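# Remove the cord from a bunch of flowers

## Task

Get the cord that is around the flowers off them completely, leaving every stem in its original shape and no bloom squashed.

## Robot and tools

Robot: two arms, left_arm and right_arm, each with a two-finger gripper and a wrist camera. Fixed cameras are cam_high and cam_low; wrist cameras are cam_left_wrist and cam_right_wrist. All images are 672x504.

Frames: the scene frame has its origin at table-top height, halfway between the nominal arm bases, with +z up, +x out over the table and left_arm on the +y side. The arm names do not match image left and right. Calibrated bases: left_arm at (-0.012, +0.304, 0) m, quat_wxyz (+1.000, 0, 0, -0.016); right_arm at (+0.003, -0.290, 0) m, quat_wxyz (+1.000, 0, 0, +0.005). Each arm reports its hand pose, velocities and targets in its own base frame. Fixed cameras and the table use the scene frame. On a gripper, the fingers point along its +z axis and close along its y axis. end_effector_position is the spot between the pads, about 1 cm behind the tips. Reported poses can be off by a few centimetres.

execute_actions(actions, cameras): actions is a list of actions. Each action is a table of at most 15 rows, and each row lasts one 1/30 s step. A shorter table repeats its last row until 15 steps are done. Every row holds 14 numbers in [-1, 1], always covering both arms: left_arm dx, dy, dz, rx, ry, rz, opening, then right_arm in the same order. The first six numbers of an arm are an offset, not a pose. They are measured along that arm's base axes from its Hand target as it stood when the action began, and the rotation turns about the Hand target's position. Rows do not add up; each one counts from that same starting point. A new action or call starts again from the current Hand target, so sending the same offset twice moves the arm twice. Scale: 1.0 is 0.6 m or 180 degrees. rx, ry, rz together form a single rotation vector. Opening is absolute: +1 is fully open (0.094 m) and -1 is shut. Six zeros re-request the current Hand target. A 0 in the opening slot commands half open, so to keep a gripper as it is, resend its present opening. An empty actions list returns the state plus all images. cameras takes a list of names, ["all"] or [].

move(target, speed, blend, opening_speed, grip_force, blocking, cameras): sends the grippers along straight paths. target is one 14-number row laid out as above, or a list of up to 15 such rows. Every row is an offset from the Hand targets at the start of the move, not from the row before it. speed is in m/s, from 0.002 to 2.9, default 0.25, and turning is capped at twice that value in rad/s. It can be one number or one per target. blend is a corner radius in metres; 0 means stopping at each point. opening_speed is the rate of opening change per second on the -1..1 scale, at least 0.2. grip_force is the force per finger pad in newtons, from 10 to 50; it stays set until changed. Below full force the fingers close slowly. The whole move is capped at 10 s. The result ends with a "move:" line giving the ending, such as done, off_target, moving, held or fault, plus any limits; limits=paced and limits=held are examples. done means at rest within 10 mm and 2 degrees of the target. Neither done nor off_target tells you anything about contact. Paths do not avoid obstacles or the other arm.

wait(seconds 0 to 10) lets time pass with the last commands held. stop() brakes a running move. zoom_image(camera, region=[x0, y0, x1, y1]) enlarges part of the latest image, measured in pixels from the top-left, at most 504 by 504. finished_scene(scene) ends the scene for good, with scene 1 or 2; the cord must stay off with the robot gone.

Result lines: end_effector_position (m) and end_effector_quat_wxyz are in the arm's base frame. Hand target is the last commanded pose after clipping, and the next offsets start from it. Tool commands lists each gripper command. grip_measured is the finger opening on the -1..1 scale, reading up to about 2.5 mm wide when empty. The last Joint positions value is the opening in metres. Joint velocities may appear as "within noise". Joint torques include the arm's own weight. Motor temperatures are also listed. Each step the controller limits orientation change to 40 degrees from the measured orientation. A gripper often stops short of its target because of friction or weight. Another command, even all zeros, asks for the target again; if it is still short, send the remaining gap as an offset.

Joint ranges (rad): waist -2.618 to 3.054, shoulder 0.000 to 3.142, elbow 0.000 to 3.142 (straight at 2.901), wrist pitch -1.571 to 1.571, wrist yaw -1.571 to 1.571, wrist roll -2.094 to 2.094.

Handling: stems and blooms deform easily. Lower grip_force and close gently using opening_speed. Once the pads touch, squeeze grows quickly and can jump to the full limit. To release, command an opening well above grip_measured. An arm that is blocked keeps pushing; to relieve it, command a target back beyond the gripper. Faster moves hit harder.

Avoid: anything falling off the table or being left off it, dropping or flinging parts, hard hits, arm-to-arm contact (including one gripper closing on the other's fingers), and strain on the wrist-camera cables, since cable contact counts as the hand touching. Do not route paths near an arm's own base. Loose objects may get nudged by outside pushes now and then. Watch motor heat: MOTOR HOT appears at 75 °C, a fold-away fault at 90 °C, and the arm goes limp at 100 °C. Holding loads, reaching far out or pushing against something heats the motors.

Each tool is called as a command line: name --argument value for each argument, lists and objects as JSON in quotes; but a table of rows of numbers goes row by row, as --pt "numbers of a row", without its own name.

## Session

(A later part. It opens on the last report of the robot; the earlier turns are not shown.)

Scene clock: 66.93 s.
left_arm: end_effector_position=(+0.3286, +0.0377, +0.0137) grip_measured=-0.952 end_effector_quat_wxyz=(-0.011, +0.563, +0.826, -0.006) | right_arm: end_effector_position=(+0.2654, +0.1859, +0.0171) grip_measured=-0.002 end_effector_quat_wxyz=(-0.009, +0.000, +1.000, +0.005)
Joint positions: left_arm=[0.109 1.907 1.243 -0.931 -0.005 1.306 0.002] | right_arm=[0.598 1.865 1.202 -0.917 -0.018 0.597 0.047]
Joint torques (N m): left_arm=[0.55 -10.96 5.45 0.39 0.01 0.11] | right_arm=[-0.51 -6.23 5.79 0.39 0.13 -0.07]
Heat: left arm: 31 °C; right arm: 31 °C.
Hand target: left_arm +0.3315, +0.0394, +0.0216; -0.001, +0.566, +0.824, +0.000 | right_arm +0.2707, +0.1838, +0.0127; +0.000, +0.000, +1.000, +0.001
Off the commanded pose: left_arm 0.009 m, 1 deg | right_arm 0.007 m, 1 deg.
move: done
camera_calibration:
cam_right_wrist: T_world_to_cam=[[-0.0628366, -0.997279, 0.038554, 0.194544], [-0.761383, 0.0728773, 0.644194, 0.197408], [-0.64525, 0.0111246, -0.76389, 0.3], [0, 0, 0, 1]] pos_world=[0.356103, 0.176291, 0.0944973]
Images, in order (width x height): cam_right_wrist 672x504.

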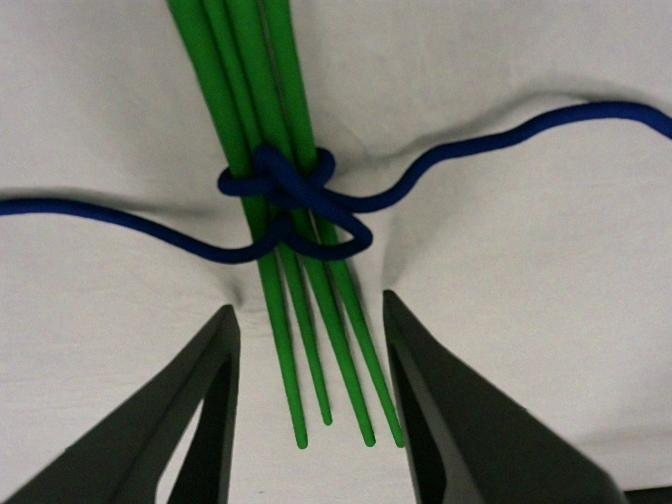

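move --target '[0,0.17,0,0,0,0.05,-1,0,0,0,0,0,0,0]' --speed 0.05 --cameras '["cam_high","cam_right_wrist"]'

Scene clock: 70.77 s.
left_arm: end_effector_position=(+0.3290, +0.1393, +0.0257) grip_measured=-0.952 end_effector_quat_wxyz=(+0.003, +0.497, +0.868, +0.009) | right_arm: end_effector_position=(+0.2663, +0.1865, +0.0171) grip_measured=-0.002 end_effector_quat_wxyz=(-0.007, +0.000, +1.000, +0.006)
Joint positions: left_arm=[0.394 1.945 1.348 -0.956 -0.007 1.434 0.002] | right_arm=[0.598 1.865 1.202 -0.912 -0.018 0.597 0.047]
Joint torques (N m): left_arm=[0.28 -7.45 7.34 0.36 0.05 0.08] | right_arm=[-0.44 -6.24 5.81 0.36 0.13 -0.06]
Heat: left arm: 31 °C; right arm: 31 °C.
Hand target: left_arm +0.3315, +0.1413, +0.0217; -0.001, +0.500, +0.866, +0.000 | right_arm +0.2707, +0.1838, +0.0127; +0.000, +0.000, +1.000, +0.001
Off the commanded pose: left_arm 0.005 m, 1 deg | right_arm 0.007 m, 1 deg.
move: done
camera_calibration:
cam_right_wrist: T_world_to_cam=[[-0.0630204, -0.997372, 0.0357527, 0.195327], [-0.763845, 0.0712588, 0.641454, 0.199158], [-0.642315, 0.0131151, -0.766328, 0.299498], [0, 0, 0, 1]] pos_world=[0.356807, 0.176694, 0.0947797]
Images, in order (width x height): cam_high 672x504, cam_right_wrist 672x504.

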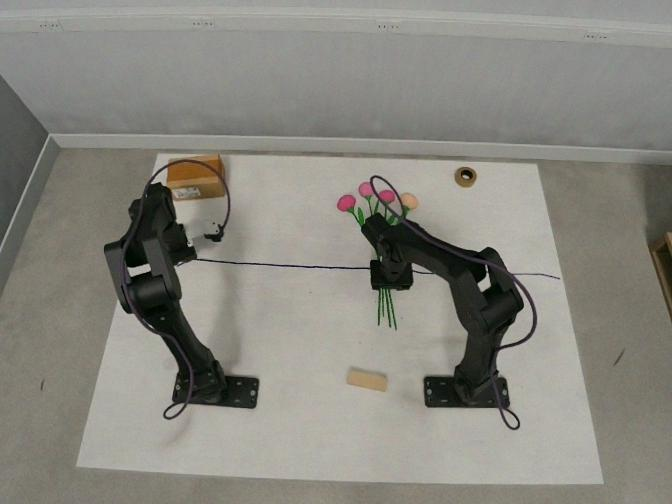

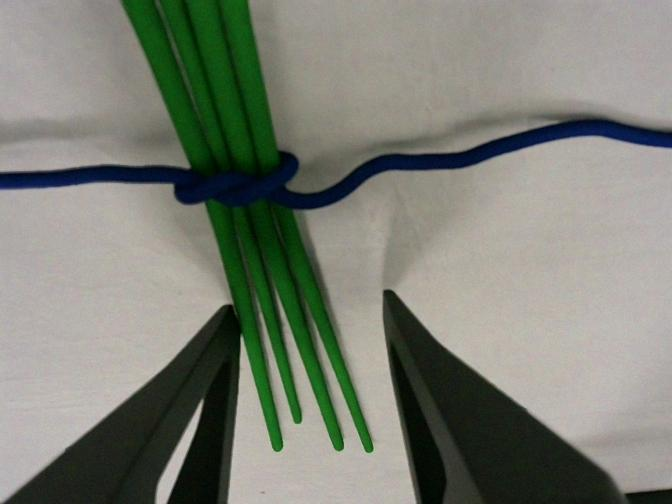

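move --target '[0,0.15,0,0,0,0.05,-1,0,0,0,0,0,0,0]' --speed 0.05 --cameras '["cam_high","cam_right_wrist"]'

Scene clock: 73.93 s.
left_arm: end_effector_position=(+0.3300, +0.2275, +0.0282) grip_measured=-0.952 end_effector_quat_wxyz=(+0.002, +0.428, +0.904, +0.009) | right_arm: end_effector_position=(+0.2692, +0.1898, +0.0171) grip_measured=-0.002 end_effector_quat_wxyz=(-0.002, -0.001, +1.000, +0.013)
Joint positions: left_arm=[0.599 2.101 1.59 -1.042 -0.005 1.483 0.002] | right_arm=[0.598 1.865 1.202 -0.895 -0.024 0.596 0.047]
Joint torques (N m): left_arm=[0.75 -8.59 7.6 0.39 0.01 0.12] | right_arm=[-0.49 -6.26 5.85 0.21 0.21 -0.05]
Heat: left arm: 31 °C; right arm: 32 °C.
Hand target: left_arm +0.3315, +0.2313, +0.0217; +0.000, +0.431, +0.902, +0.000 | right_arm +0.2707, +0.1838, +0.0127; +0.000, +0.000, +1.000, +0.001
Off the commanded pose: left_arm 0.008 m, 1 deg | right_arm 0.008 m, 1 deg.
move: done
camera_calibration:
cam_right_wrist: T_world_to_cam=[[-0.0617175, -0.997883, 0.0204989, 0.19881], [-0.770647, 0.0606946, 0.634366, 0.20499], [-0.634267, 0.0233541, -0.772761, 0.297311], [0, 0, 0, 1]] pos_world=[0.358819, 0.179004, 0.0956361]
Images, in order (width x height): cam_high 672x504, cam_right_wrist 672x504.

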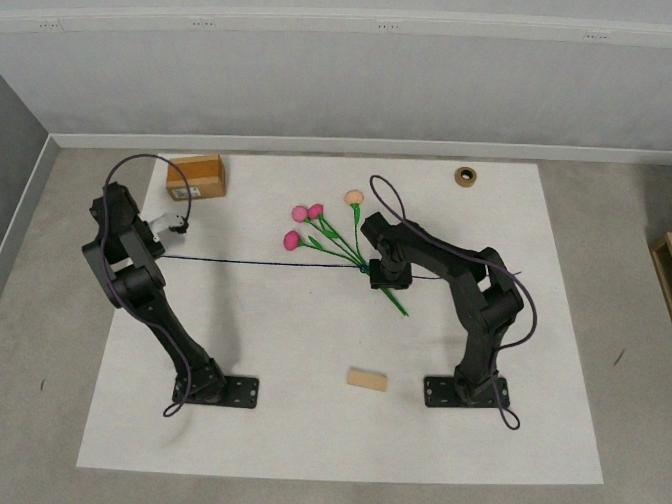

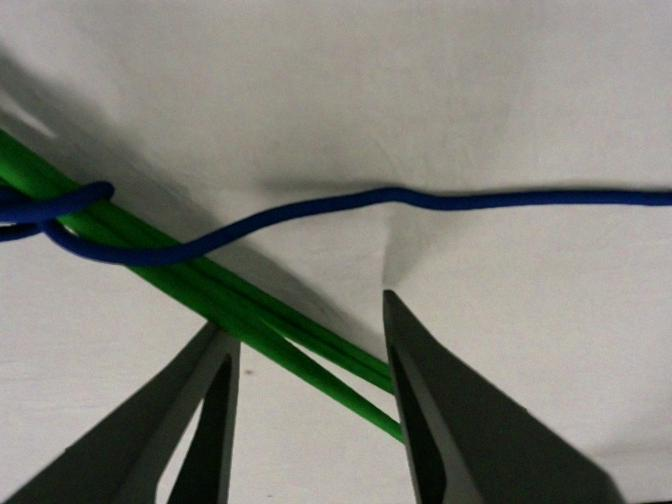

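move --pt "0 -0.06 0 0 0 0 -1 0 0 0 0 0 0.08 0" --pt "0 -0.06 0 0 0 0 -1 0 0 0 0 0 0.18 0" --speed '[0.1,0.15]' --cameras '["cam_right_wrist","cam_high"]'

Scene clock: 81.93 s.
left_arm: end_effector_position=(+0.3290, +0.2001, +0.0152) grip_measured=-0.952 end_effector_quat_wxyz=(-0.013, +0.428, +0.903, -0.009) | right_arm: end_effector_position=(+0.2701, +0.1884, +0.0171) grip_measured=-0.002 end_effector_quat_wxyz=(+0.003, -0.279, +0.960, +0.009)
Joint positions: left_arm=[0.538 2.101 1.535 -1.034 -0.013 1.424 0.002] | right_arm=[0.598 1.865 1.202 -0.895 -0.015 0.033 0.047]
Joint torques (N m): left_arm=[-0.77 -14.04 3.6 0.6 0.11 -0.08] | right_arm=[-0.49 -6.2 5.93 0.2 0.11 -0.06]
Heat: left arm: 31 °C; right arm: 32 °C.
Hand target: left_arm +0.3316, +0.1953, +0.0217; +0.000, +0.431, +0.903, +0.000 | right_arm +0.2707, +0.1838, +0.0127; -0.001, -0.279, +0.960, +0.000
Off the commanded pose: left_arm 0.009 m, 2 deg | right_arm 0.006 m, 1 deg.
move: done
camera_calibration:
cam_right_wrist: T_world_to_cam=[[0.479628, -0.876931, 0.0308054, 0.0283341], [-0.696069, -0.358863, 0.621856, 0.264955], [-0.53427, -0.319702, -0.782525, 0.335696], [0, 0, 0, 1]] pos_world=[0.35019, 0.227252, 0.0970538]
Images, in order (width x height): cam_high 672x504, cam_right_wrist 672x504.

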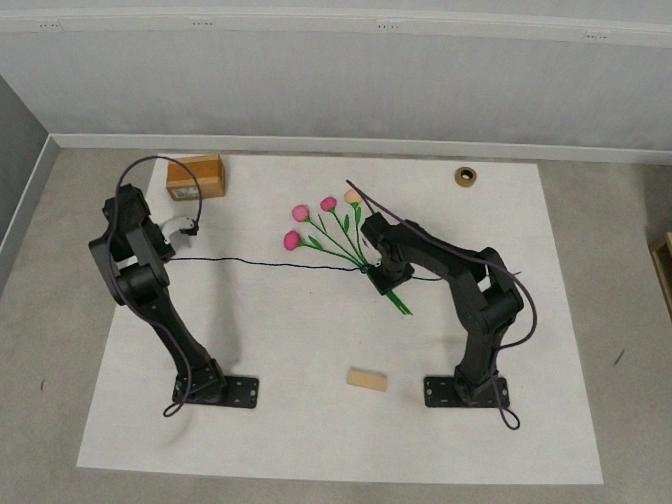

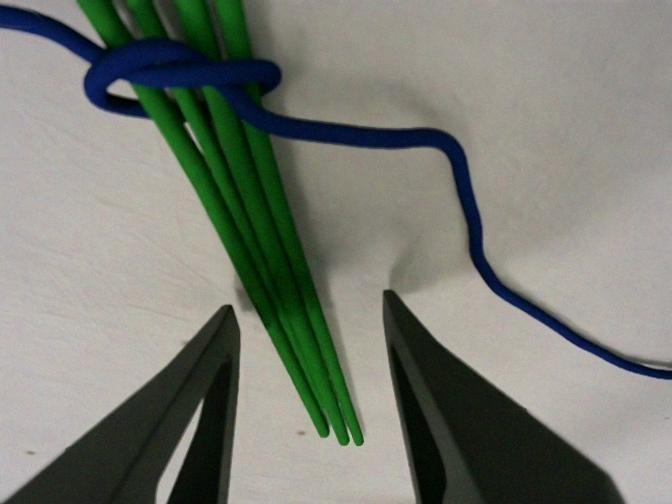

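move --pt "0 0 0 0 0 0 -1 0 0 0.12 0 0 0.18 0" --pt "0 0 0 0 0 0 -1 0.02 0.144 0.18 0 0 0.556 0.3" --speed '[0.08,0.25]' --blend '[0.02,0]' --cameras '["cam_right_wrist","cam_high"]'

Scene clock: 93.63 s.
left_arm: end_effector_position=(+0.3290, +0.2001, +0.0152) grip_measured=-0.952 end_effector_quat_wxyz=(-0.013, +0.428, +0.903, -0.009) | right_arm: end_effector_position=(+0.2819, +0.2656, +0.1186) grip_measured=+0.298 end_effector_quat_wxyz=(+0.002, +0.912, -0.411, +0.003)
Joint positions: left_arm=[0.538 2.101 1.535 -1.034 -0.013 1.424 0.002] | right_arm=[0.756 2.027 1.84 -1.386 0.006 -1.538 0.061]
Joint torques (N m): left_arm=[-0.68 -13.94 3.54 0.59 0.1 -0.09] | right_arm=[0.44 -7.47 9.51 0.03 -0.02 -0.09]
Motor temperatures (°C): left_arm=[30 32 31 29 28 27 29] | right_arm=[27 32 31 26 29 29 29]
Heat: left arm: 32 °C; right arm: 32 °C.
Hand target: left_arm +0.3316, +0.1953, +0.0217; +0.000, +0.431, +0.903, +0.000 | right_arm +0.2827, +0.2703, +0.1207; +0.001, +0.915, -0.403, +0.000
Off the commanded pose: left_arm 0.009 m, 2 deg | right_arm 0.005 m, 1 deg.
move: done
camera_calibration:
cam_right_wrist: T_world_to_cam=[[0.789499, 0.612068, 0.0454343, -0.397431], [0.45034, -0.628, 0.634673, -0.0154192], [0.416996, -0.480613, -0.771444, 0.219318], [0, 0, 0, 1]] pos_world=[0.229261, 0.338979, 0.197034]
Images, in order (width x height): cam_high 672x504, cam_right_wrist 672x504.

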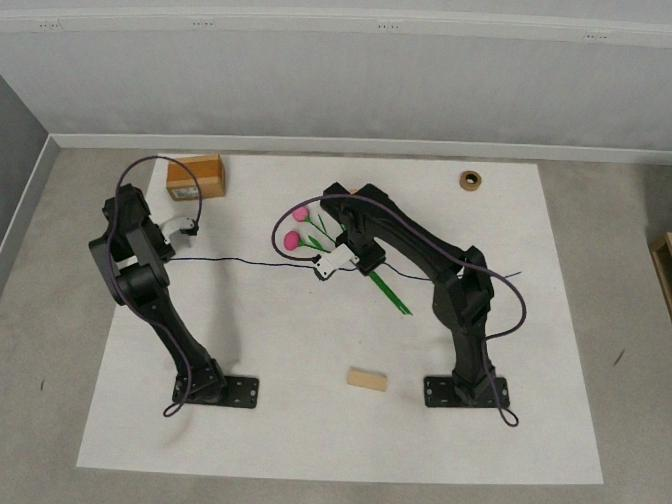

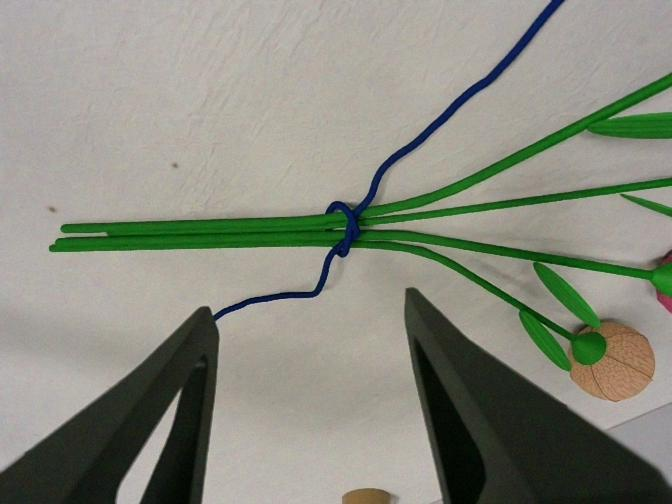

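move --target '[0,0,0,0,0,0,-1,0.044,0.0235,-0.1,0,0,0,0.3]' --speed 0.1 --cameras '["cam_right_wrist"]'

Scene clock: 99.60 s.
left_arm: end_effector_position=(+0.3290, +0.2001, +0.0152) grip_measured=-0.952 end_effector_quat_wxyz=(-0.013, +0.428, +0.903, -0.009) | right_arm: end_effector_position=(+0.3068, +0.2839, +0.0664) grip_measured=+0.298 end_effector_quat_wxyz=(+0.002, +0.914, -0.406, +0.003)
Joint positions: left_arm=[0.538 2.101 1.535 -1.034 -0.013 1.424 0.002] | right_arm=[0.748 2.162 1.84 -1.25 0.008 -1.558 0.061]
Joint torques (N m): left_arm=[-0.69 -13.98 3.52 0.63 0.09 -0.09] | right_arm=[-0.59 -8.76 6.17 0.33 -0.03 -0.09]
Heat: left arm: 33 °C; right arm: 32 °C.
Hand target: left_arm +0.3316, +0.1953, +0.0217; +0.000, +0.431, +0.903, +0.000 | right_arm +0.3091, +0.2843, +0.0606; +0.001, +0.915, -0.403, +0.000
Off the commanded pose: left_arm 0.009 m, 2 deg | right_arm 0.006 m, 1 deg.
move: done
camera_calibration:
cam_right_wrist: T_world_to_cam=[[0.782293, 0.621201, 0.0461123, -0.426348], [0.456681, -0.622302, 0.635754, 0.014326], [0.423627, -0.476288, -0.770513, 0.174156], [0, 0, 0, 1]] pos_world=[0.25321, 0.356711, 0.144741]
Images, in order (width x height): cam_right_wrist 672x504.

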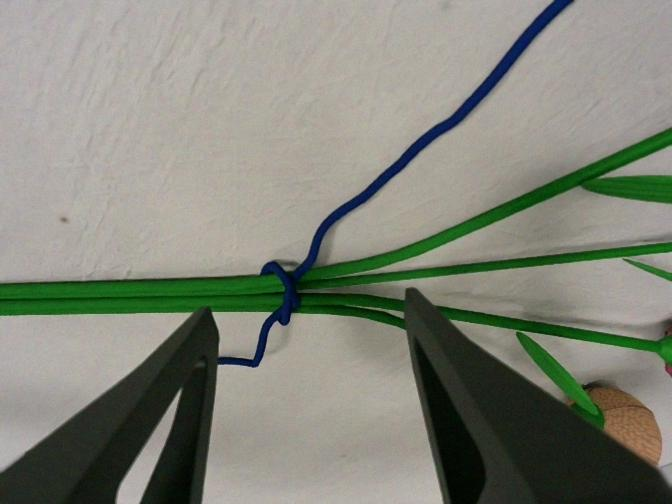

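move --pt "0 0 0 0 0 0 -1 -0.007 0.01 -0.02 0 0 0 0.3" --pt "0 0 0 0 0 0 -1 -0.007 0.01 -0.077 0 0 0 0.3" --speed '[0.08,0.05]' --blend '[0.01,0]' --cameras '["cam_right_wrist"]'

Scene clock: 103.07 s.
left_arm: end_effector_position=(+0.3290, +0.2001, +0.0152) grip_measured=-0.952 end_effector_quat_wxyz=(-0.013, +0.428, +0.903, -0.009) | right_arm: end_effector_position=(+0.3069, +0.2868, +0.0214) grip_measured=+0.298 end_effector_quat_wxyz=(+0.001, +0.915, -0.404, +0.004)
Joint positions: left_arm=[0.538 2.101 1.535 -1.034 -0.013 1.424 0.002] | right_arm=[0.753 2.198 1.716 -1.087 0.008 -1.557 0.061]
Joint torques (N m): left_arm=[-0.76 -13.83 3.67 0.61 0.1 -0.05] | right_arm=[0.61 -8.68 6.12 0.33 -0.03 0.07]
Heat: left arm: 34 °C; right arm: 32 °C.
Hand target: left_arm +0.3316, +0.1953, +0.0217; +0.000, +0.431, +0.903, +0.000 | right_arm +0.3050, +0.2904, +0.0146; +0.001, +0.915, -0.403, +0.000
Off the commanded pose: left_arm 0.009 m, 2 deg | right_arm 0.008 m, 0 deg.
move: done; blend cut to 0.0071 m at target 1
camera_calibration:
cam_right_wrist: T_world_to_cam=[[0.780054, 0.623771, 0.0492494, -0.426209], [0.457329, -0.622086, 0.635499, 0.0443953], [0.427043, -0.4732, -0.77053, 0.138946], [0, 0, 0, 1]] pos_world=[0.252827, 0.359224, 0.0998396]
Images, in order (width x height): cam_right_wrist 672x504.

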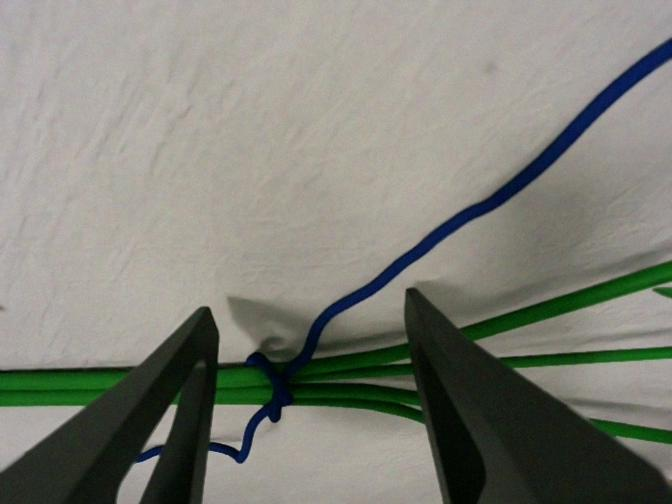

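move --pt "0 0 0 0 0 0 -1 0 0 -0.008 0 0 0 0.3" --pt "0 0 0 0 0 0 -1 0.023 -0.045 -0.008 0 0 -0.194 0.3" --speed '[0.05,0.05]' --cameras '["cam_right_wrist","cam_high"]'

Scene clock: 113.93 s.
left_arm: end_effector_position=(+0.3290, +0.2001, +0.0152) grip_measured=-0.952 end_effector_quat_wxyz=(-0.013, +0.428, +0.903, -0.009) | right_arm: end_effector_position=(+0.3106, +0.2821, +0.0135) grip_measured=+0.298 end_effector_quat_wxyz=(-0.009, +0.768, -0.640, -0.019)
Joint positions: left_arm=[0.538 2.101 1.535 -1.034 -0.013 1.424 0.002] | right_arm=[0.718 2.195 1.678 -1.042 -0.04 -1.035 0.061]
Joint torques (N m): left_arm=[-0.83 -13.97 3.37 0.63 0.12 -0.1] | right_arm=[-2.73 -10.13 4.33 0.24 0.39 0.18]
Heat: left arm: 35 °C; right arm: 32 °C.
Hand target: left_arm +0.3316, +0.1953, +0.0217; +0.000, +0.431, +0.903, +0.000 | right_arm +0.3187, +0.2634, +0.0097; +0.001, +0.752, -0.659, +0.000
Off the commanded pose: left_arm 0.009 m, 2 deg | right_arm 0.021 m, 4 deg.
move: off_target (right_arm)
camera_calibration:
cam_right_wrist: T_world_to_cam=[[0.992656, 0.116169, 0.0337493, -0.348309], [0.072939, -0.797318, 0.599136, 0.214101], [0.0965101, -0.592274, -0.799936, 0.265561], [0, 0, 0, 1]] pos_world=[0.304506, 0.368455, 0.0959108]
Images, in order (width x height): cam_high 672x504, cam_right_wrist 672x504.

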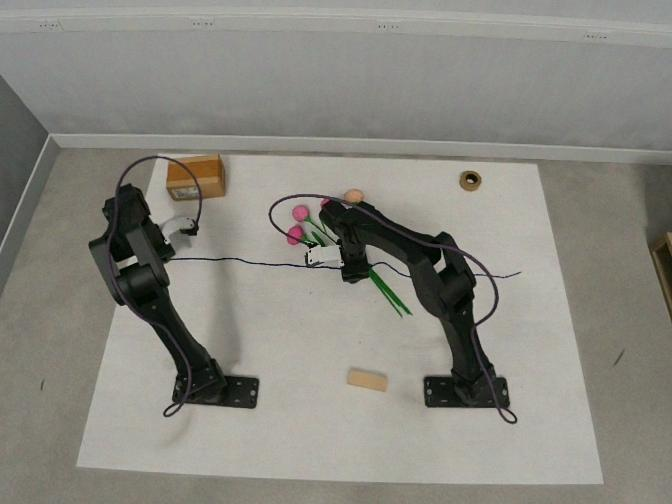

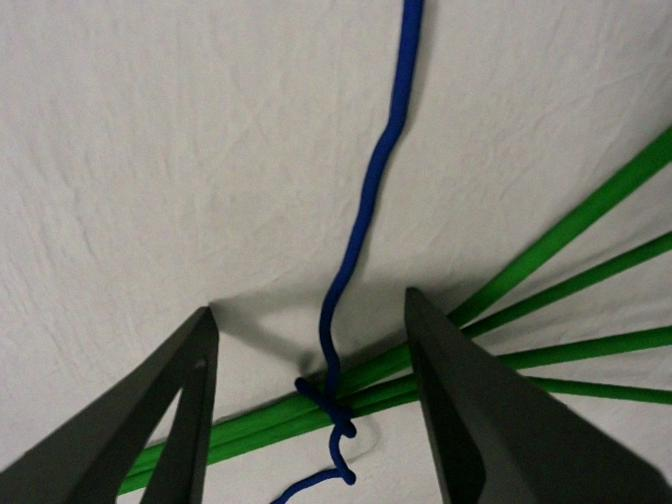

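move --target '[0,0,0,0,0,0,-1,0.0,-0.01,0.012,0,0,0,0.3]' --speed '[0.05]' --cameras '["cam_right_wrist","cam_high"]'

Scene clock: 115.83 s.
left_arm: end_effector_position=(+0.3290, +0.2001, +0.0152) grip_measured=-0.952 end_effector_quat_wxyz=(-0.013, +0.428, +0.903, -0.009) | right_arm: end_effector_position=(+0.3192, +0.2683, +0.0135) grip_measured=+0.298 end_effector_quat_wxyz=(-0.006, +0.759, -0.651, -0.009)
Joint positions: left_arm=[0.538 2.101 1.535 -1.034 -0.013 1.424 0.002] | right_arm=[0.688 2.186 1.665 -1.039 -0.02 -1.035 0.061]
Joint torques (N m): left_arm=[-0.76 -14.02 3.47 0.58 0.09 -0.06] | right_arm=[-1.05 -11.11 4.9 0.06 0.17 0.07]
Heat: left arm: 35 °C; right arm: 32 °C.
Hand target: left_arm +0.3316, +0.1953, +0.0217; +0.000, +0.431, +0.903, +0.000 | right_arm +0.3188, +0.2574, +0.0170; +0.001, +0.752, -0.659, +0.000
Off the commanded pose: left_arm 0.009 m, 2 deg | right_arm 0.011 m, 2 deg.
move: off_target (right_arm)
camera_calibration:
cam_right_wrist: T_world_to_cam=[[0.995248, 0.087021, 0.0436981, -0.348411], [0.0421061, -0.789217, 0.612669, 0.209929], [0.0878024, -0.607918, -0.78913, 0.263564], [0, 0, 0, 1]] pos_world=[0.314774, 0.356224, 0.094594]
Images, in order (width x height): cam_high 672x504, cam_right_wrist 672x504.

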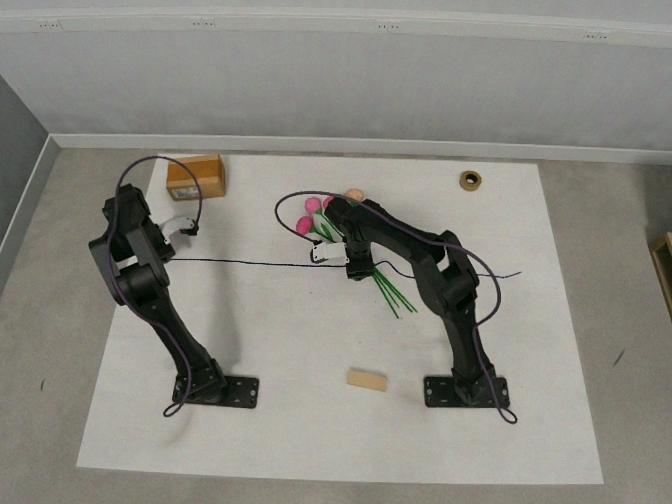

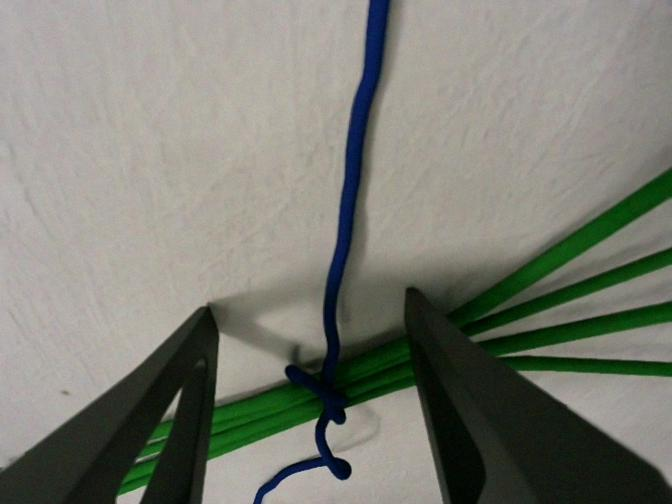

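move --target '[0,0.095,0,0,0,0.05,-1,0,0,0,0,0,0,0.3]' --speed '[0.05]' --cameras '["cam_right_wrist","cam_high"]'

Scene clock: 118.97 s.
left_arm: end_effector_position=(+0.3289, +0.2469, +0.0285) grip_measured=-0.952 end_effector_quat_wxyz=(+0.001, +0.364, +0.931, +0.005) | right_arm: end_effector_position=(+0.3192, +0.2683, +0.0135) grip_measured=+0.298 end_effector_quat_wxyz=(-0.006, +0.759, -0.651, -0.009)
Joint positions: left_arm=[0.64 2.148 1.664 -1.077 -0.004 1.385 0.002] | right_arm=[0.688 2.186 1.665 -1.039 -0.02 -1.035 0.061]
Joint torques (N m): left_arm=[0.7 -8.91 7.77 0.44 0.05 -0.11] | right_arm=[-1.05 -11.1 4.92 0.07 0.17 0.07]
Heat: left arm: 34 °C; right arm: 32 °C.
Hand target: left_arm +0.3315, +0.2524, +0.0216; -0.001, +0.358, +0.934, +0.000 | right_arm +0.3188, +0.2574, +0.0170; +0.001, +0.752, -0.659, +0.000
Off the commanded pose: left_arm 0.009 m, 1 deg | right_arm 0.011 m, 2 deg.
move: off_target (right_arm)
camera_calibration:
cam_right_wrist: T_world_to_cam=[[0.995248, 0.087021, 0.0436981, -0.348411], [0.0421061, -0.789217, 0.612669, 0.209929], [0.0878024, -0.607918, -0.78913, 0.263564], [0, 0, 0, 1]] pos_world=[0.314774, 0.356224, 0.094594]
Images, in order (width x height): cam_high 672x504, cam_right_wrist 672x504.

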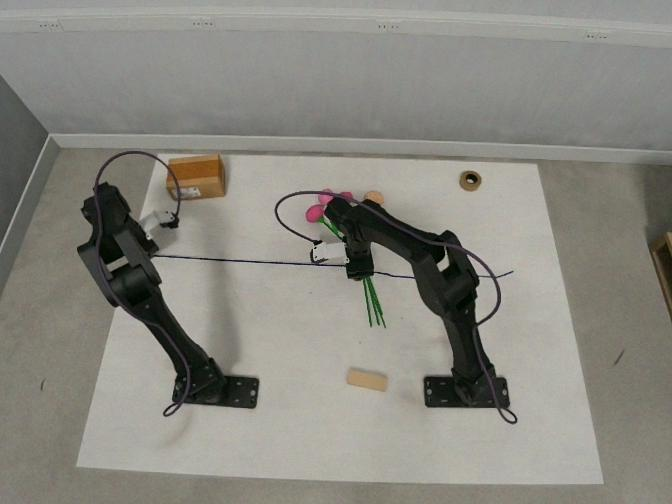

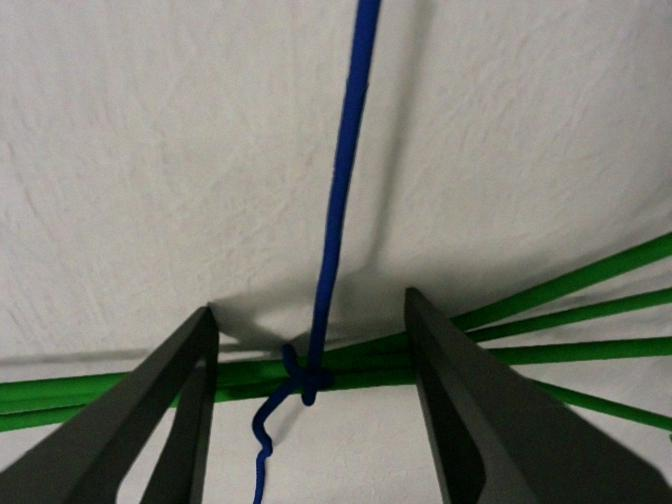

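move --pt "0 -0.02 -0.017 0 0 0 -1 0 0 0 0 0 0 0.3" --pt "0 -0.02 -0.017 0 0 0 -0.2 0 0 0 0 0 0 0.3" --pt "0 -0.02 0.1 0 0 0 -0.2 0 0 0 0 0 0 0.3" --pt "0.01 -0.45 0.15 0 0 0.68 -0.2 0 0 0 0 0 0 0.3" --speed '[0.05,0.05,0.12,0.3]' --blend '[0,0,0.02,0]' --opening_speed 1.5 --cameras '["cam_left_wrist","cam_high"]'

Scene clock: 129.60 s.
left_arm: end_effector_position=(+0.3401, -0.0181, +0.0966) grip_measured=-0.202 end_effector_quat_wxyz=(-0.014, -0.641, +0.767, +0.007) | right_arm: end_effector_position=(+0.3192, +0.2683, +0.0135) grip_measured=+0.298 end_effector_quat_wxyz=(-0.006, +0.759, -0.651, -0.009)
Joint positions: left_arm=[-0.051 1.868 1.532 -1.265 0.009 -1.443 0.037] | right_arm=[0.688 2.186 1.665 -1.039 -0.02 -1.035 0.061]
Joint torques (N m): left_arm=[-0.58 -13.08 5.48 0.3 -0.06 -0.1] | right_arm=[-1.05 -11.1 4.92 0.07 0.18 0.07]
Heat: left arm: 33 °C; right arm: 33 °C.
Hand target: left_arm +0.3375, -0.0176, +0.1116; +0.000, -0.645, +0.764, -0.001 | right_arm +0.3188, +0.2574, +0.0170; +0.001, +0.752, -0.659, +0.000
Off the commanded pose: left_arm 0.015 m, 2 deg | right_arm 0.011 m, 2 deg.
move: off_target (left_arm, right_arm); target 2's new opening was sent with left_arm's hand 0.013 m and 1 deg from that target
camera_calibration:
cam_left_wrist: T_world_to_cam=[[0.966151, -0.255297, 0.0371026, -0.344399], [-0.221797, -0.74856, 0.624872, 0.0254225], [-0.131754, -0.611949, -0.779845, 0.234901], [0, 0, 0, 1]] pos_world=[0.369329, 0.0748538, 0.180079]
Images, in order (width x height): cam_high 672x504, cam_left_wrist 672x504.

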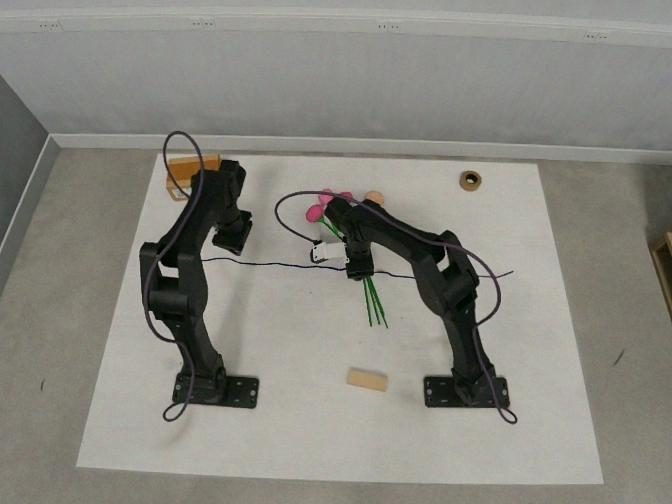

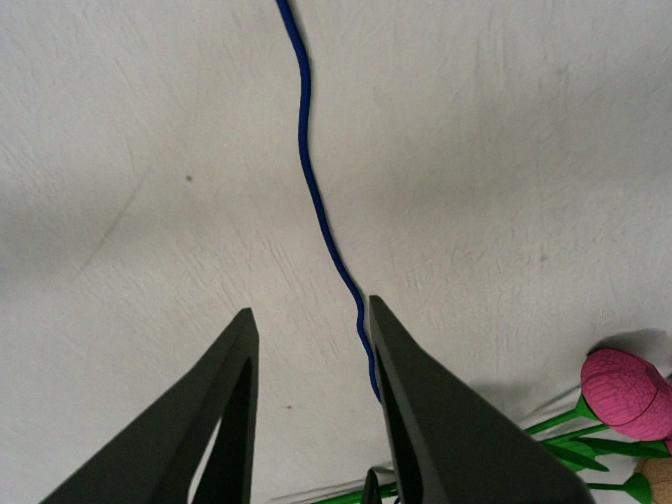

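move --target '[0,0,-0.156,0,0,0,-0.2,0,0,0,0,0,0,0.3]' --speed '[0.06]' --cameras '["cam_left_wrist"]'

Scene clock: 132.87 s.
left_arm: end_effector_position=(+0.3398, -0.0180, +0.0312) grip_measured=-0.202 end_effector_quat_wxyz=(+0.006, -0.642, +0.767, -0.012) | right_arm: end_effector_position=(+0.3192, +0.2683, +0.0135) grip_measured=+0.298 end_effector_quat_wxyz=(-0.006, +0.759, -0.651, -0.009)
Joint positions: left_arm=[-0.051 1.872 1.271 -0.945 0.009 -1.445 0.037] | right_arm=[0.688 2.186 1.665 -1.039 -0.02 -1.035 0.061]
Joint torques (N m): left_arm=[-0.29 -6.97 4.22 0.71 -0.04 -0.11] | right_arm=[-1.06 -11.11 4.92 0.06 0.18 0.07]
Heat: left arm: 33 °C; right arm: 34 °C.
Hand target: left_arm +0.3374, -0.0176, +0.0180; +0.000, -0.645, +0.764, -0.001 | right_arm +0.3188, +0.2574, +0.0170; +0.001, +0.752, -0.659, +0.000
Off the commanded pose: left_arm 0.013 m, 2 deg | right_arm 0.011 m, 2 deg.
move: off_target (left_arm, right_arm)
camera_calibration:
cam_left_wrist: T_world_to_cam=[[0.963011, -0.253661, 0.0909131, -0.342267], [-0.254756, -0.747143, 0.613903, 0.0777953], [-0.087798, -0.614356, -0.784129, 0.169053], [0, 0, 0, 1]] pos_world=[0.364268, 0.0751632, 0.115917]
Images, in order (width x height): cam_left_wrist 672x504.

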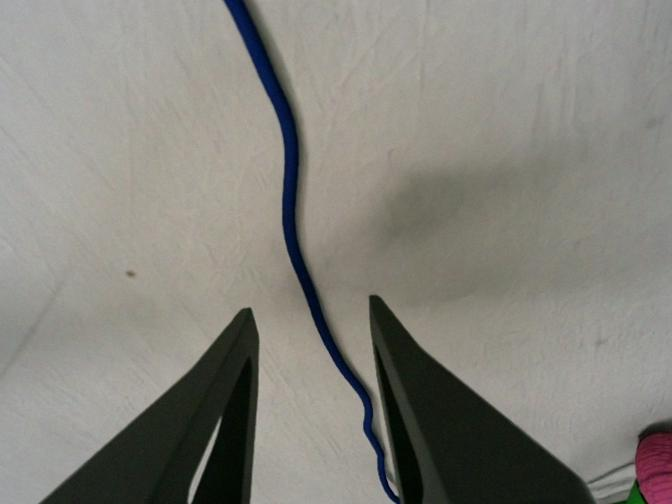

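move --pt "0 0 -0.022 0 0 0 -0.2 0 0 0 0 0 0 0.3" --pt "0 0 -0.022 0 0 0 -1 0 0 0 0 0 0 0.3" --speed '[0.04,0.04]' --opening_speed 1.2 --cameras '["cam_left_wrist"]'

Scene clock: 136.20 s.
left_arm: end_effector_position=(+0.3407, -0.0181, +0.0179) grip_measured=-0.987 end_effector_quat_wxyz=(+0.006, -0.642, +0.766, -0.012) | right_arm: end_effector_position=(+0.3192, +0.2683, +0.0135) grip_measured=+0.298 end_effector_quat_wxyz=(-0.006, +0.759, -0.651, -0.009)
Joint positions: left_arm=[-0.051 1.893 1.242 -0.894 0.009 -1.446 0.001] | right_arm=[0.688 2.186 1.665 -1.039 -0.02 -1.035 0.061]
Joint torques (N m): left_arm=[-0.34 -7.06 4.03 0.72 0 -0.1] | right_arm=[-1.05 -11.1 4.92 0.06 0.17 0.07]
Heat: left arm: 33 °C; right arm: 34 °C.
Hand target: left_arm +0.3375, -0.0176, +0.0049; +0.000, -0.645, +0.764, -0.001 | right_arm +0.3188, +0.2574, +0.0170; +0.001, +0.752, -0.659, +0.000
Off the commanded pose: left_arm 0.014 m, 2 deg | right_arm 0.011 m, 2 deg.
move: off_target (left_arm, right_arm); target 2's new opening was sent with left_arm's hand 0.013 m and 2 deg from that target
camera_calibration:
cam_left_wrist: T_world_to_cam=[[0.963318, -0.252158, 0.0918457, -0.341951], [-0.25418, -0.747514, 0.61369, 0.0859522], [-0.0860905, -0.614524, -0.784187, 0.158073], [0, 0, 0, 1]] pos_world=[0.364864, 0.0751644, 0.102617]
Images, in order (width x height): cam_left_wrist 672x504.

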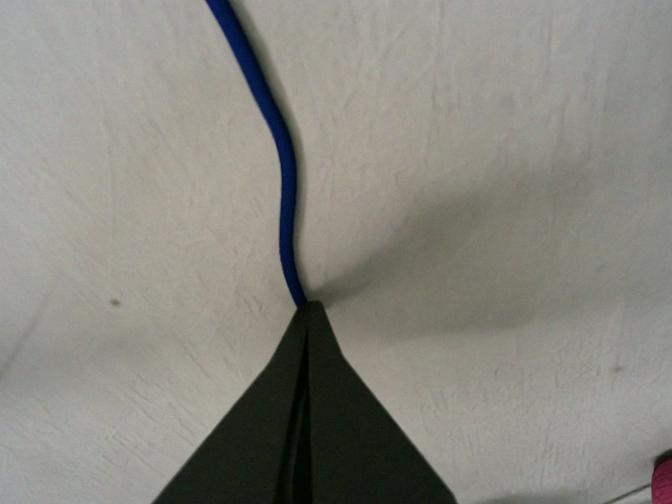

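move --pt "0 0 0 0 0 0 -0.4 0 0 0 0 0 0 0.3" --pt "0 0 -0.018 0 0 0 -0.4 0 0 0 0 0 0 0.3" --pt "0 0 -0.018 0 0 0 -1 0 0 0 0 0 0 0.3" --speed '[0.04,0.03,0.03]' --opening_speed 1.2 --cameras '["cam_left_wrist"]'

Scene clock: 140.37 s.
left_arm: end_effector_position=(+0.3395, -0.0180, +0.0125) grip_measured=-0.948 end_effector_quat_wxyz=(+0.006, -0.642, +0.766, -0.011) | right_arm: end_effector_position=(+0.3192, +0.2683, +0.0135) grip_measured=+0.298 end_effector_quat_wxyz=(-0.006, +0.759, -0.651, -0.009)
Joint positions: left_arm=[-0.051 1.899 1.228 -0.876 0.009 -1.446 0.002] | right_arm=[0.688 2.186 1.665 -1.039 -0.02 -1.035 0.061]
Joint torques (N m): left_arm=[-0.29 -6.24 3.48 0.91 -0.05 -0.1] | right_arm=[-1.05 -11.1 4.9 0.06 0.17 0.07]
Heat: left arm: 33 °C; right arm: 34 °C.
Hand target: left_arm +0.3375, -0.0176, -0.0059; +0.000, -0.645, +0.764, -0.001 | right_arm +0.3188, +0.2574, +0.0170; +0.001, +0.752, -0.659, +0.000
Off the commanded pose: left_arm 0.019 m, 1 deg | right_arm 0.011 m, 2 deg.
move: off_target (left_arm, right_arm); target 3's new opening was sent with left_arm's hand 0.019 m and 2 deg from that target
camera_calibration:
cam_left_wrist: T_world_to_cam=[[0.963538, -0.252197, 0.0893935, -0.340313], [-0.252656, -0.747561, 0.614262, 0.0884826], [-0.0880876, -0.61445, -0.784023, 0.154518], [0, 0, 0, 1]] pos_world=[0.363871, 0.0752641, 0.0972158]
Images, in order (width x height): cam_left_wrist 672x504.

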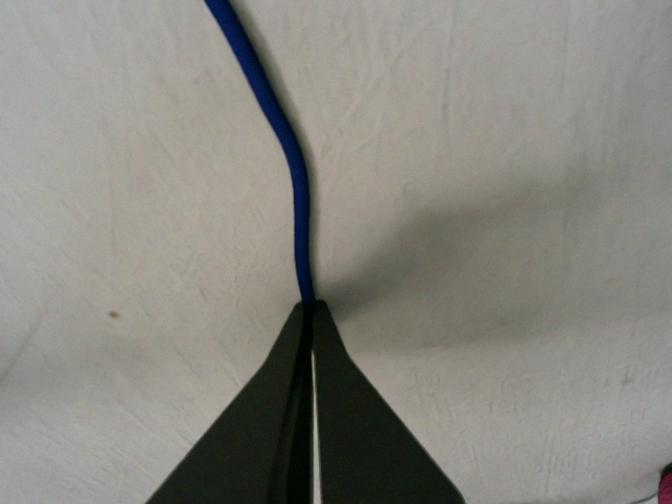

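move --target '[0,0.22,0.043,0,0,0,-1,0,0,0,0,0,0,0.3]' --speed '[0.06]' --cameras '["cam_right_wrist","cam_high"]'

Scene clock: 144.77 s.
left_arm: end_effector_position=(+0.3289, +0.0751, +0.0244) grip_measured=-0.948 end_effector_quat_wxyz=(-0.042, -0.637, +0.768, -0.050) | right_arm: end_effector_position=(+0.3226, +0.2963, +0.0155) grip_measured=+0.298 end_effector_quat_wxyz=(-0.053, +0.760, -0.647, -0.038)
Joint positions: left_arm=[0.289 1.926 1.309 -0.992 0.125 -1.094 0.002] | right_arm=[0.703 2.186 1.665 -0.957 -0.092 -1.023 0.061]
Joint torques (N m): left_arm=[2.86 -7.24 7.99 0.7 -1.14 0.07] | right_arm=[-2.29 -11.14 5.38 -0.54 0.9 0]
Heat: left arm: 32 °C; right arm: 34 °C.
Hand target: left_arm +0.3375, +0.1144, +0.0199; +0.000, -0.645, +0.764, -0.001 | right_arm +0.3188, +0.2574, +0.0170; +0.001, +0.752, -0.659, +0.000
Off the commanded pose: left_arm 0.040 m, 8 deg | right_arm 0.039 m, 8 deg.
move: off_target (left_arm, right_arm)
camera_calibration:
cam_right_wrist: T_world_to_cam=[[0.993739, 0.087117, 0.0699567, -0.354292], [0.0376826, -0.850772, 0.524182, 0.25176], [0.105182, -0.518264, -0.848728, 0.250551], [0, 0, 0, 1]] pos_world=[0.316233, 0.374907, 0.105466]
Images, in order (width x height): cam_high 672x504, cam_right_wrist 672x504.

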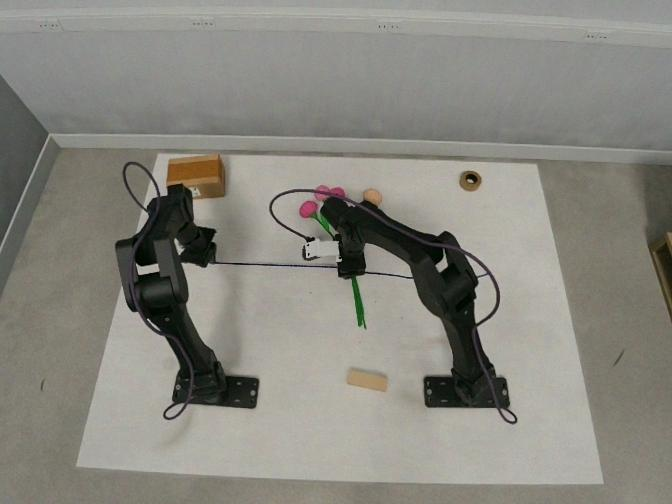

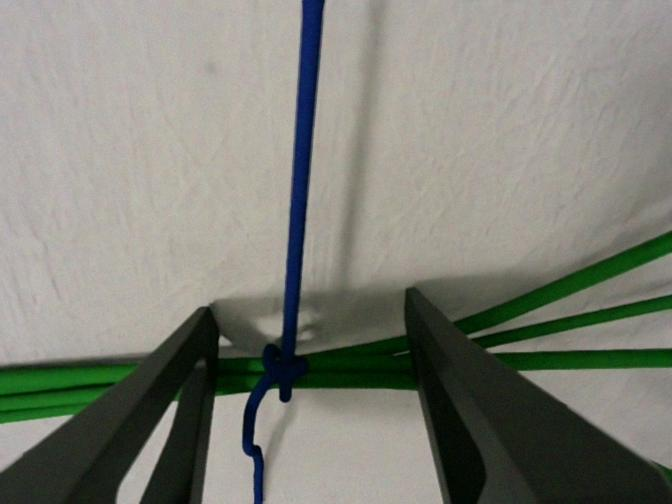

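move --target '[0,0.06,0,0,0,0,-1,0,0,0,0,0,0,0.3]' --speed '[0.05]' --cameras '["cam_right_wrist","cam_high"]'

Scene clock: 147.83 s.
left_arm: end_effector_position=(+0.3281, +0.1091, +0.0252) grip_measured=-0.948 end_effector_quat_wxyz=(-0.046, -0.639, +0.766, -0.052) | right_arm: end_effector_position=(+0.3226, +0.3012, +0.0169) grip_measured=+0.298 end_effector_quat_wxyz=(-0.061, +0.761, -0.645, -0.041)
Joint positions: left_arm=[0.384 1.971 1.375 -1.031 0.127 -1.002 0.002] | right_arm=[0.708 2.184 1.665 -0.944 -0.101 -1.023 0.061]
Joint torques (N m): left_arm=[2.58 -7.72 8.25 0.81 -1.13 0.11] | right_arm=[-2.69 -10.95 5.44 -0.65 0.98 0]
Heat: left arm: 32 °C; right arm: 35 °C.
Hand target: left_arm +0.3375, +0.1503, +0.0199; +0.000, -0.645, +0.764, -0.001 | right_arm +0.3187, +0.2574, +0.0169; +0.001, +0.752, -0.659, +0.000
Off the commanded pose: left_arm 0.043 m, 8 deg | right_arm 0.044 m, 9 deg.
move: off_target (left_arm, right_arm)
camera_calibration:
cam_right_wrist: T_world_to_cam=[[0.992868, 0.0914006, 0.0765461, -0.355965], [0.0397383, -0.859061, 0.510329, 0.257238], [0.112402, -0.503648, -0.856566, 0.247637], [0, 0, 0, 1]] pos_world=[0.315369, 0.378241, 0.108089]
Images, in order (width x height): cam_high 672x504, cam_right_wrist 672x504.

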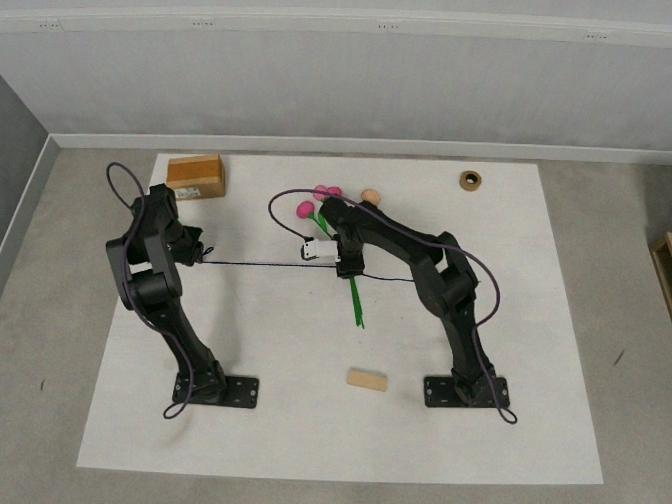

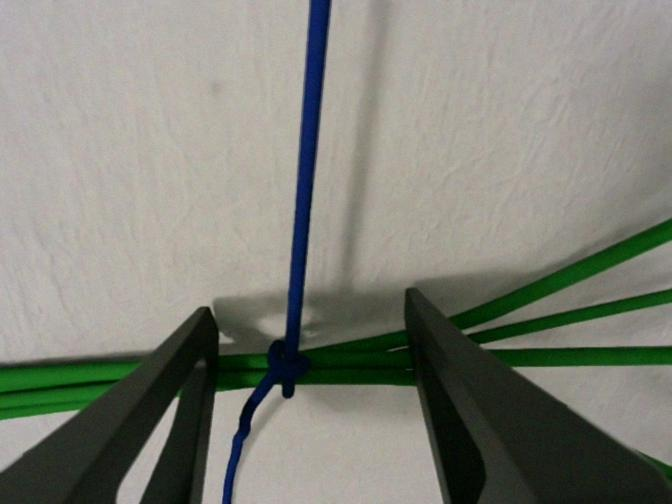

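move --target '[0,0.15,0,0,0,0,-1,0,0,-0.012,0,0,0,0.3]' --speed '[0.05]' --cameras '["cam_right_wrist","cam_high"]'

Scene clock: 151.10 s.
left_arm: end_effector_position=(+0.3281, +0.1887, +0.0275) grip_measured=-0.948 end_effector_quat_wxyz=(-0.057, -0.639, +0.765, -0.058) | right_arm: end_effector_position=(+0.3246, +0.3114, +0.0188) grip_measured=+0.298 end_effector_quat_wxyz=(-0.079, +0.763, -0.640, -0.047)
Joint positions: left_arm=[0.58 2.13 1.621 -1.163 0.128 -0.805 0.002] | right_arm=[0.715 2.182 1.664 -0.911 -0.118 -1.023 0.061]
Joint torques (N m): left_arm=[3.14 -8.96 8.9 1.06 -1.16 0.09] | right_arm=[-3.3 -10.3 4.45 -0.71 1.15 -0.01]
Heat: left arm: 32 °C; right arm: 34 °C.
Hand target: left_arm +0.3375, +0.2404, +0.0198; +0.000, -0.645, +0.764, -0.001 | right_arm +0.3187, +0.2574, +0.0097; +0.001, +0.752, -0.659, +0.000
Off the commanded pose: left_arm 0.053 m, 9 deg | right_arm 0.055 m, 11 deg.
move: off_target (left_arm, right_arm)
camera_calibration:
cam_right_wrist: T_world_to_cam=[[0.990617, 0.0979917, 0.0952615, -0.360748], [0.0405034, -0.876243, 0.480165, 0.270657], [0.130524, -0.471801, -0.87199, 0.238673], [0, 0, 0, 1]] pos_world=[0.315248, 0.385118, 0.112526]
Images, in order (width x height): cam_high 672x504, cam_right_wrist 672x504.

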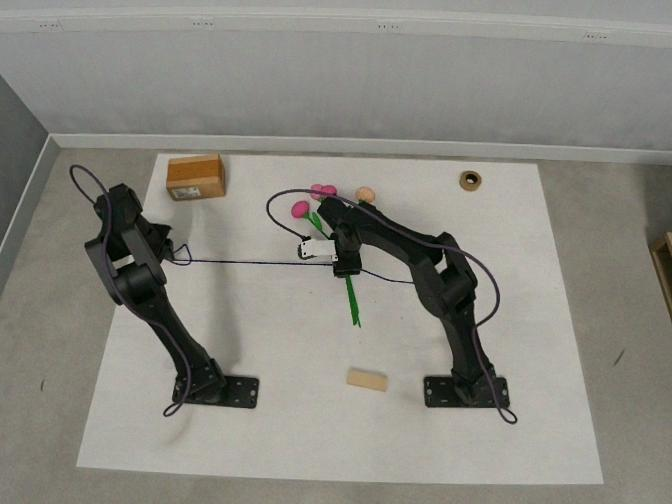

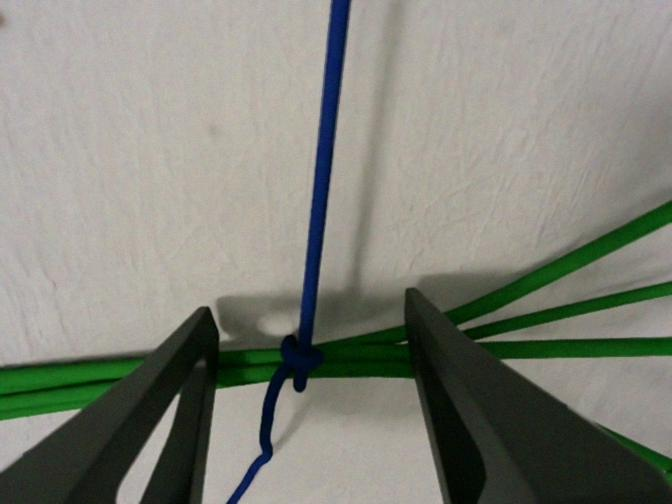

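move --target '[0,0.09,0,0,0,0,-1,0,-0.03,-0.015,0,0,0,0.3]' --speed '[0.05]' --cameras '["cam_right_wrist","cam_high"]'

Scene clock: 153.87 s.
left_arm: end_effector_position=(+0.3262, +0.2274, +0.0315) grip_measured=-0.948 end_effector_quat_wxyz=(-0.079, -0.637, +0.764, -0.068) | right_arm: end_effector_position=(+0.3229, +0.3162, +0.0192) grip_measured=+0.298 end_effector_quat_wxyz=(-0.105, +0.770, -0.626, -0.063)
Joint positions: left_arm=[0.669 2.258 1.837 -1.305 0.139 -0.71 0.002] | right_arm=[0.709 2.15 1.602 -0.835 -0.161 -1.052 0.061]
Joint torques (N m): left_arm=[3.92 -9.94 9.57 1.38 -1.27 0.09] | right_arm=[-5.46 -9.96 2.95 -0.88 1.55 -0.08]
Heat: left arm: 32 °C; right arm: 34 °C.
Hand target: left_arm +0.3376, +0.2943, +0.0199; +0.000, -0.645, +0.764, -0.001 | right_arm +0.3187, +0.2393, +0.0007; +0.001, +0.752, -0.659, +0.000
Off the commanded pose: left_arm 0.069 m, 12 deg | right_arm 0.079 m, 15 deg.
move: off_target (left_arm, right_arm)
camera_calibration:
cam_right_wrist: T_world_to_cam=[[0.986135, 0.120335, 0.114269, -0.365477], [0.060624, -0.902239, 0.426954, 0.277427], [0.154476, -0.414107, -0.897024, 0.216091], [0, 0, 0, 1]] pos_world=[0.31021, 0.38377, 0.117153]
Images, in order (width x height): cam_high 672x504, cam_right_wrist 672x504.

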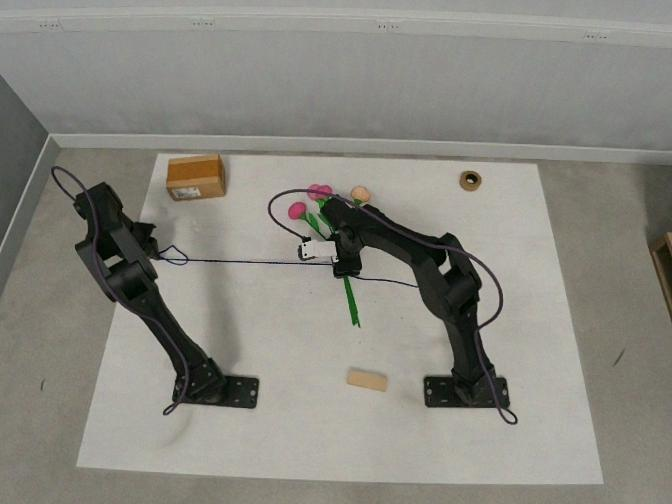

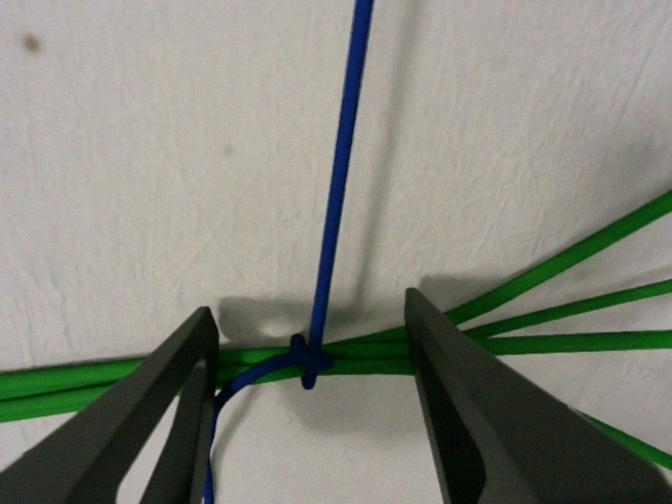

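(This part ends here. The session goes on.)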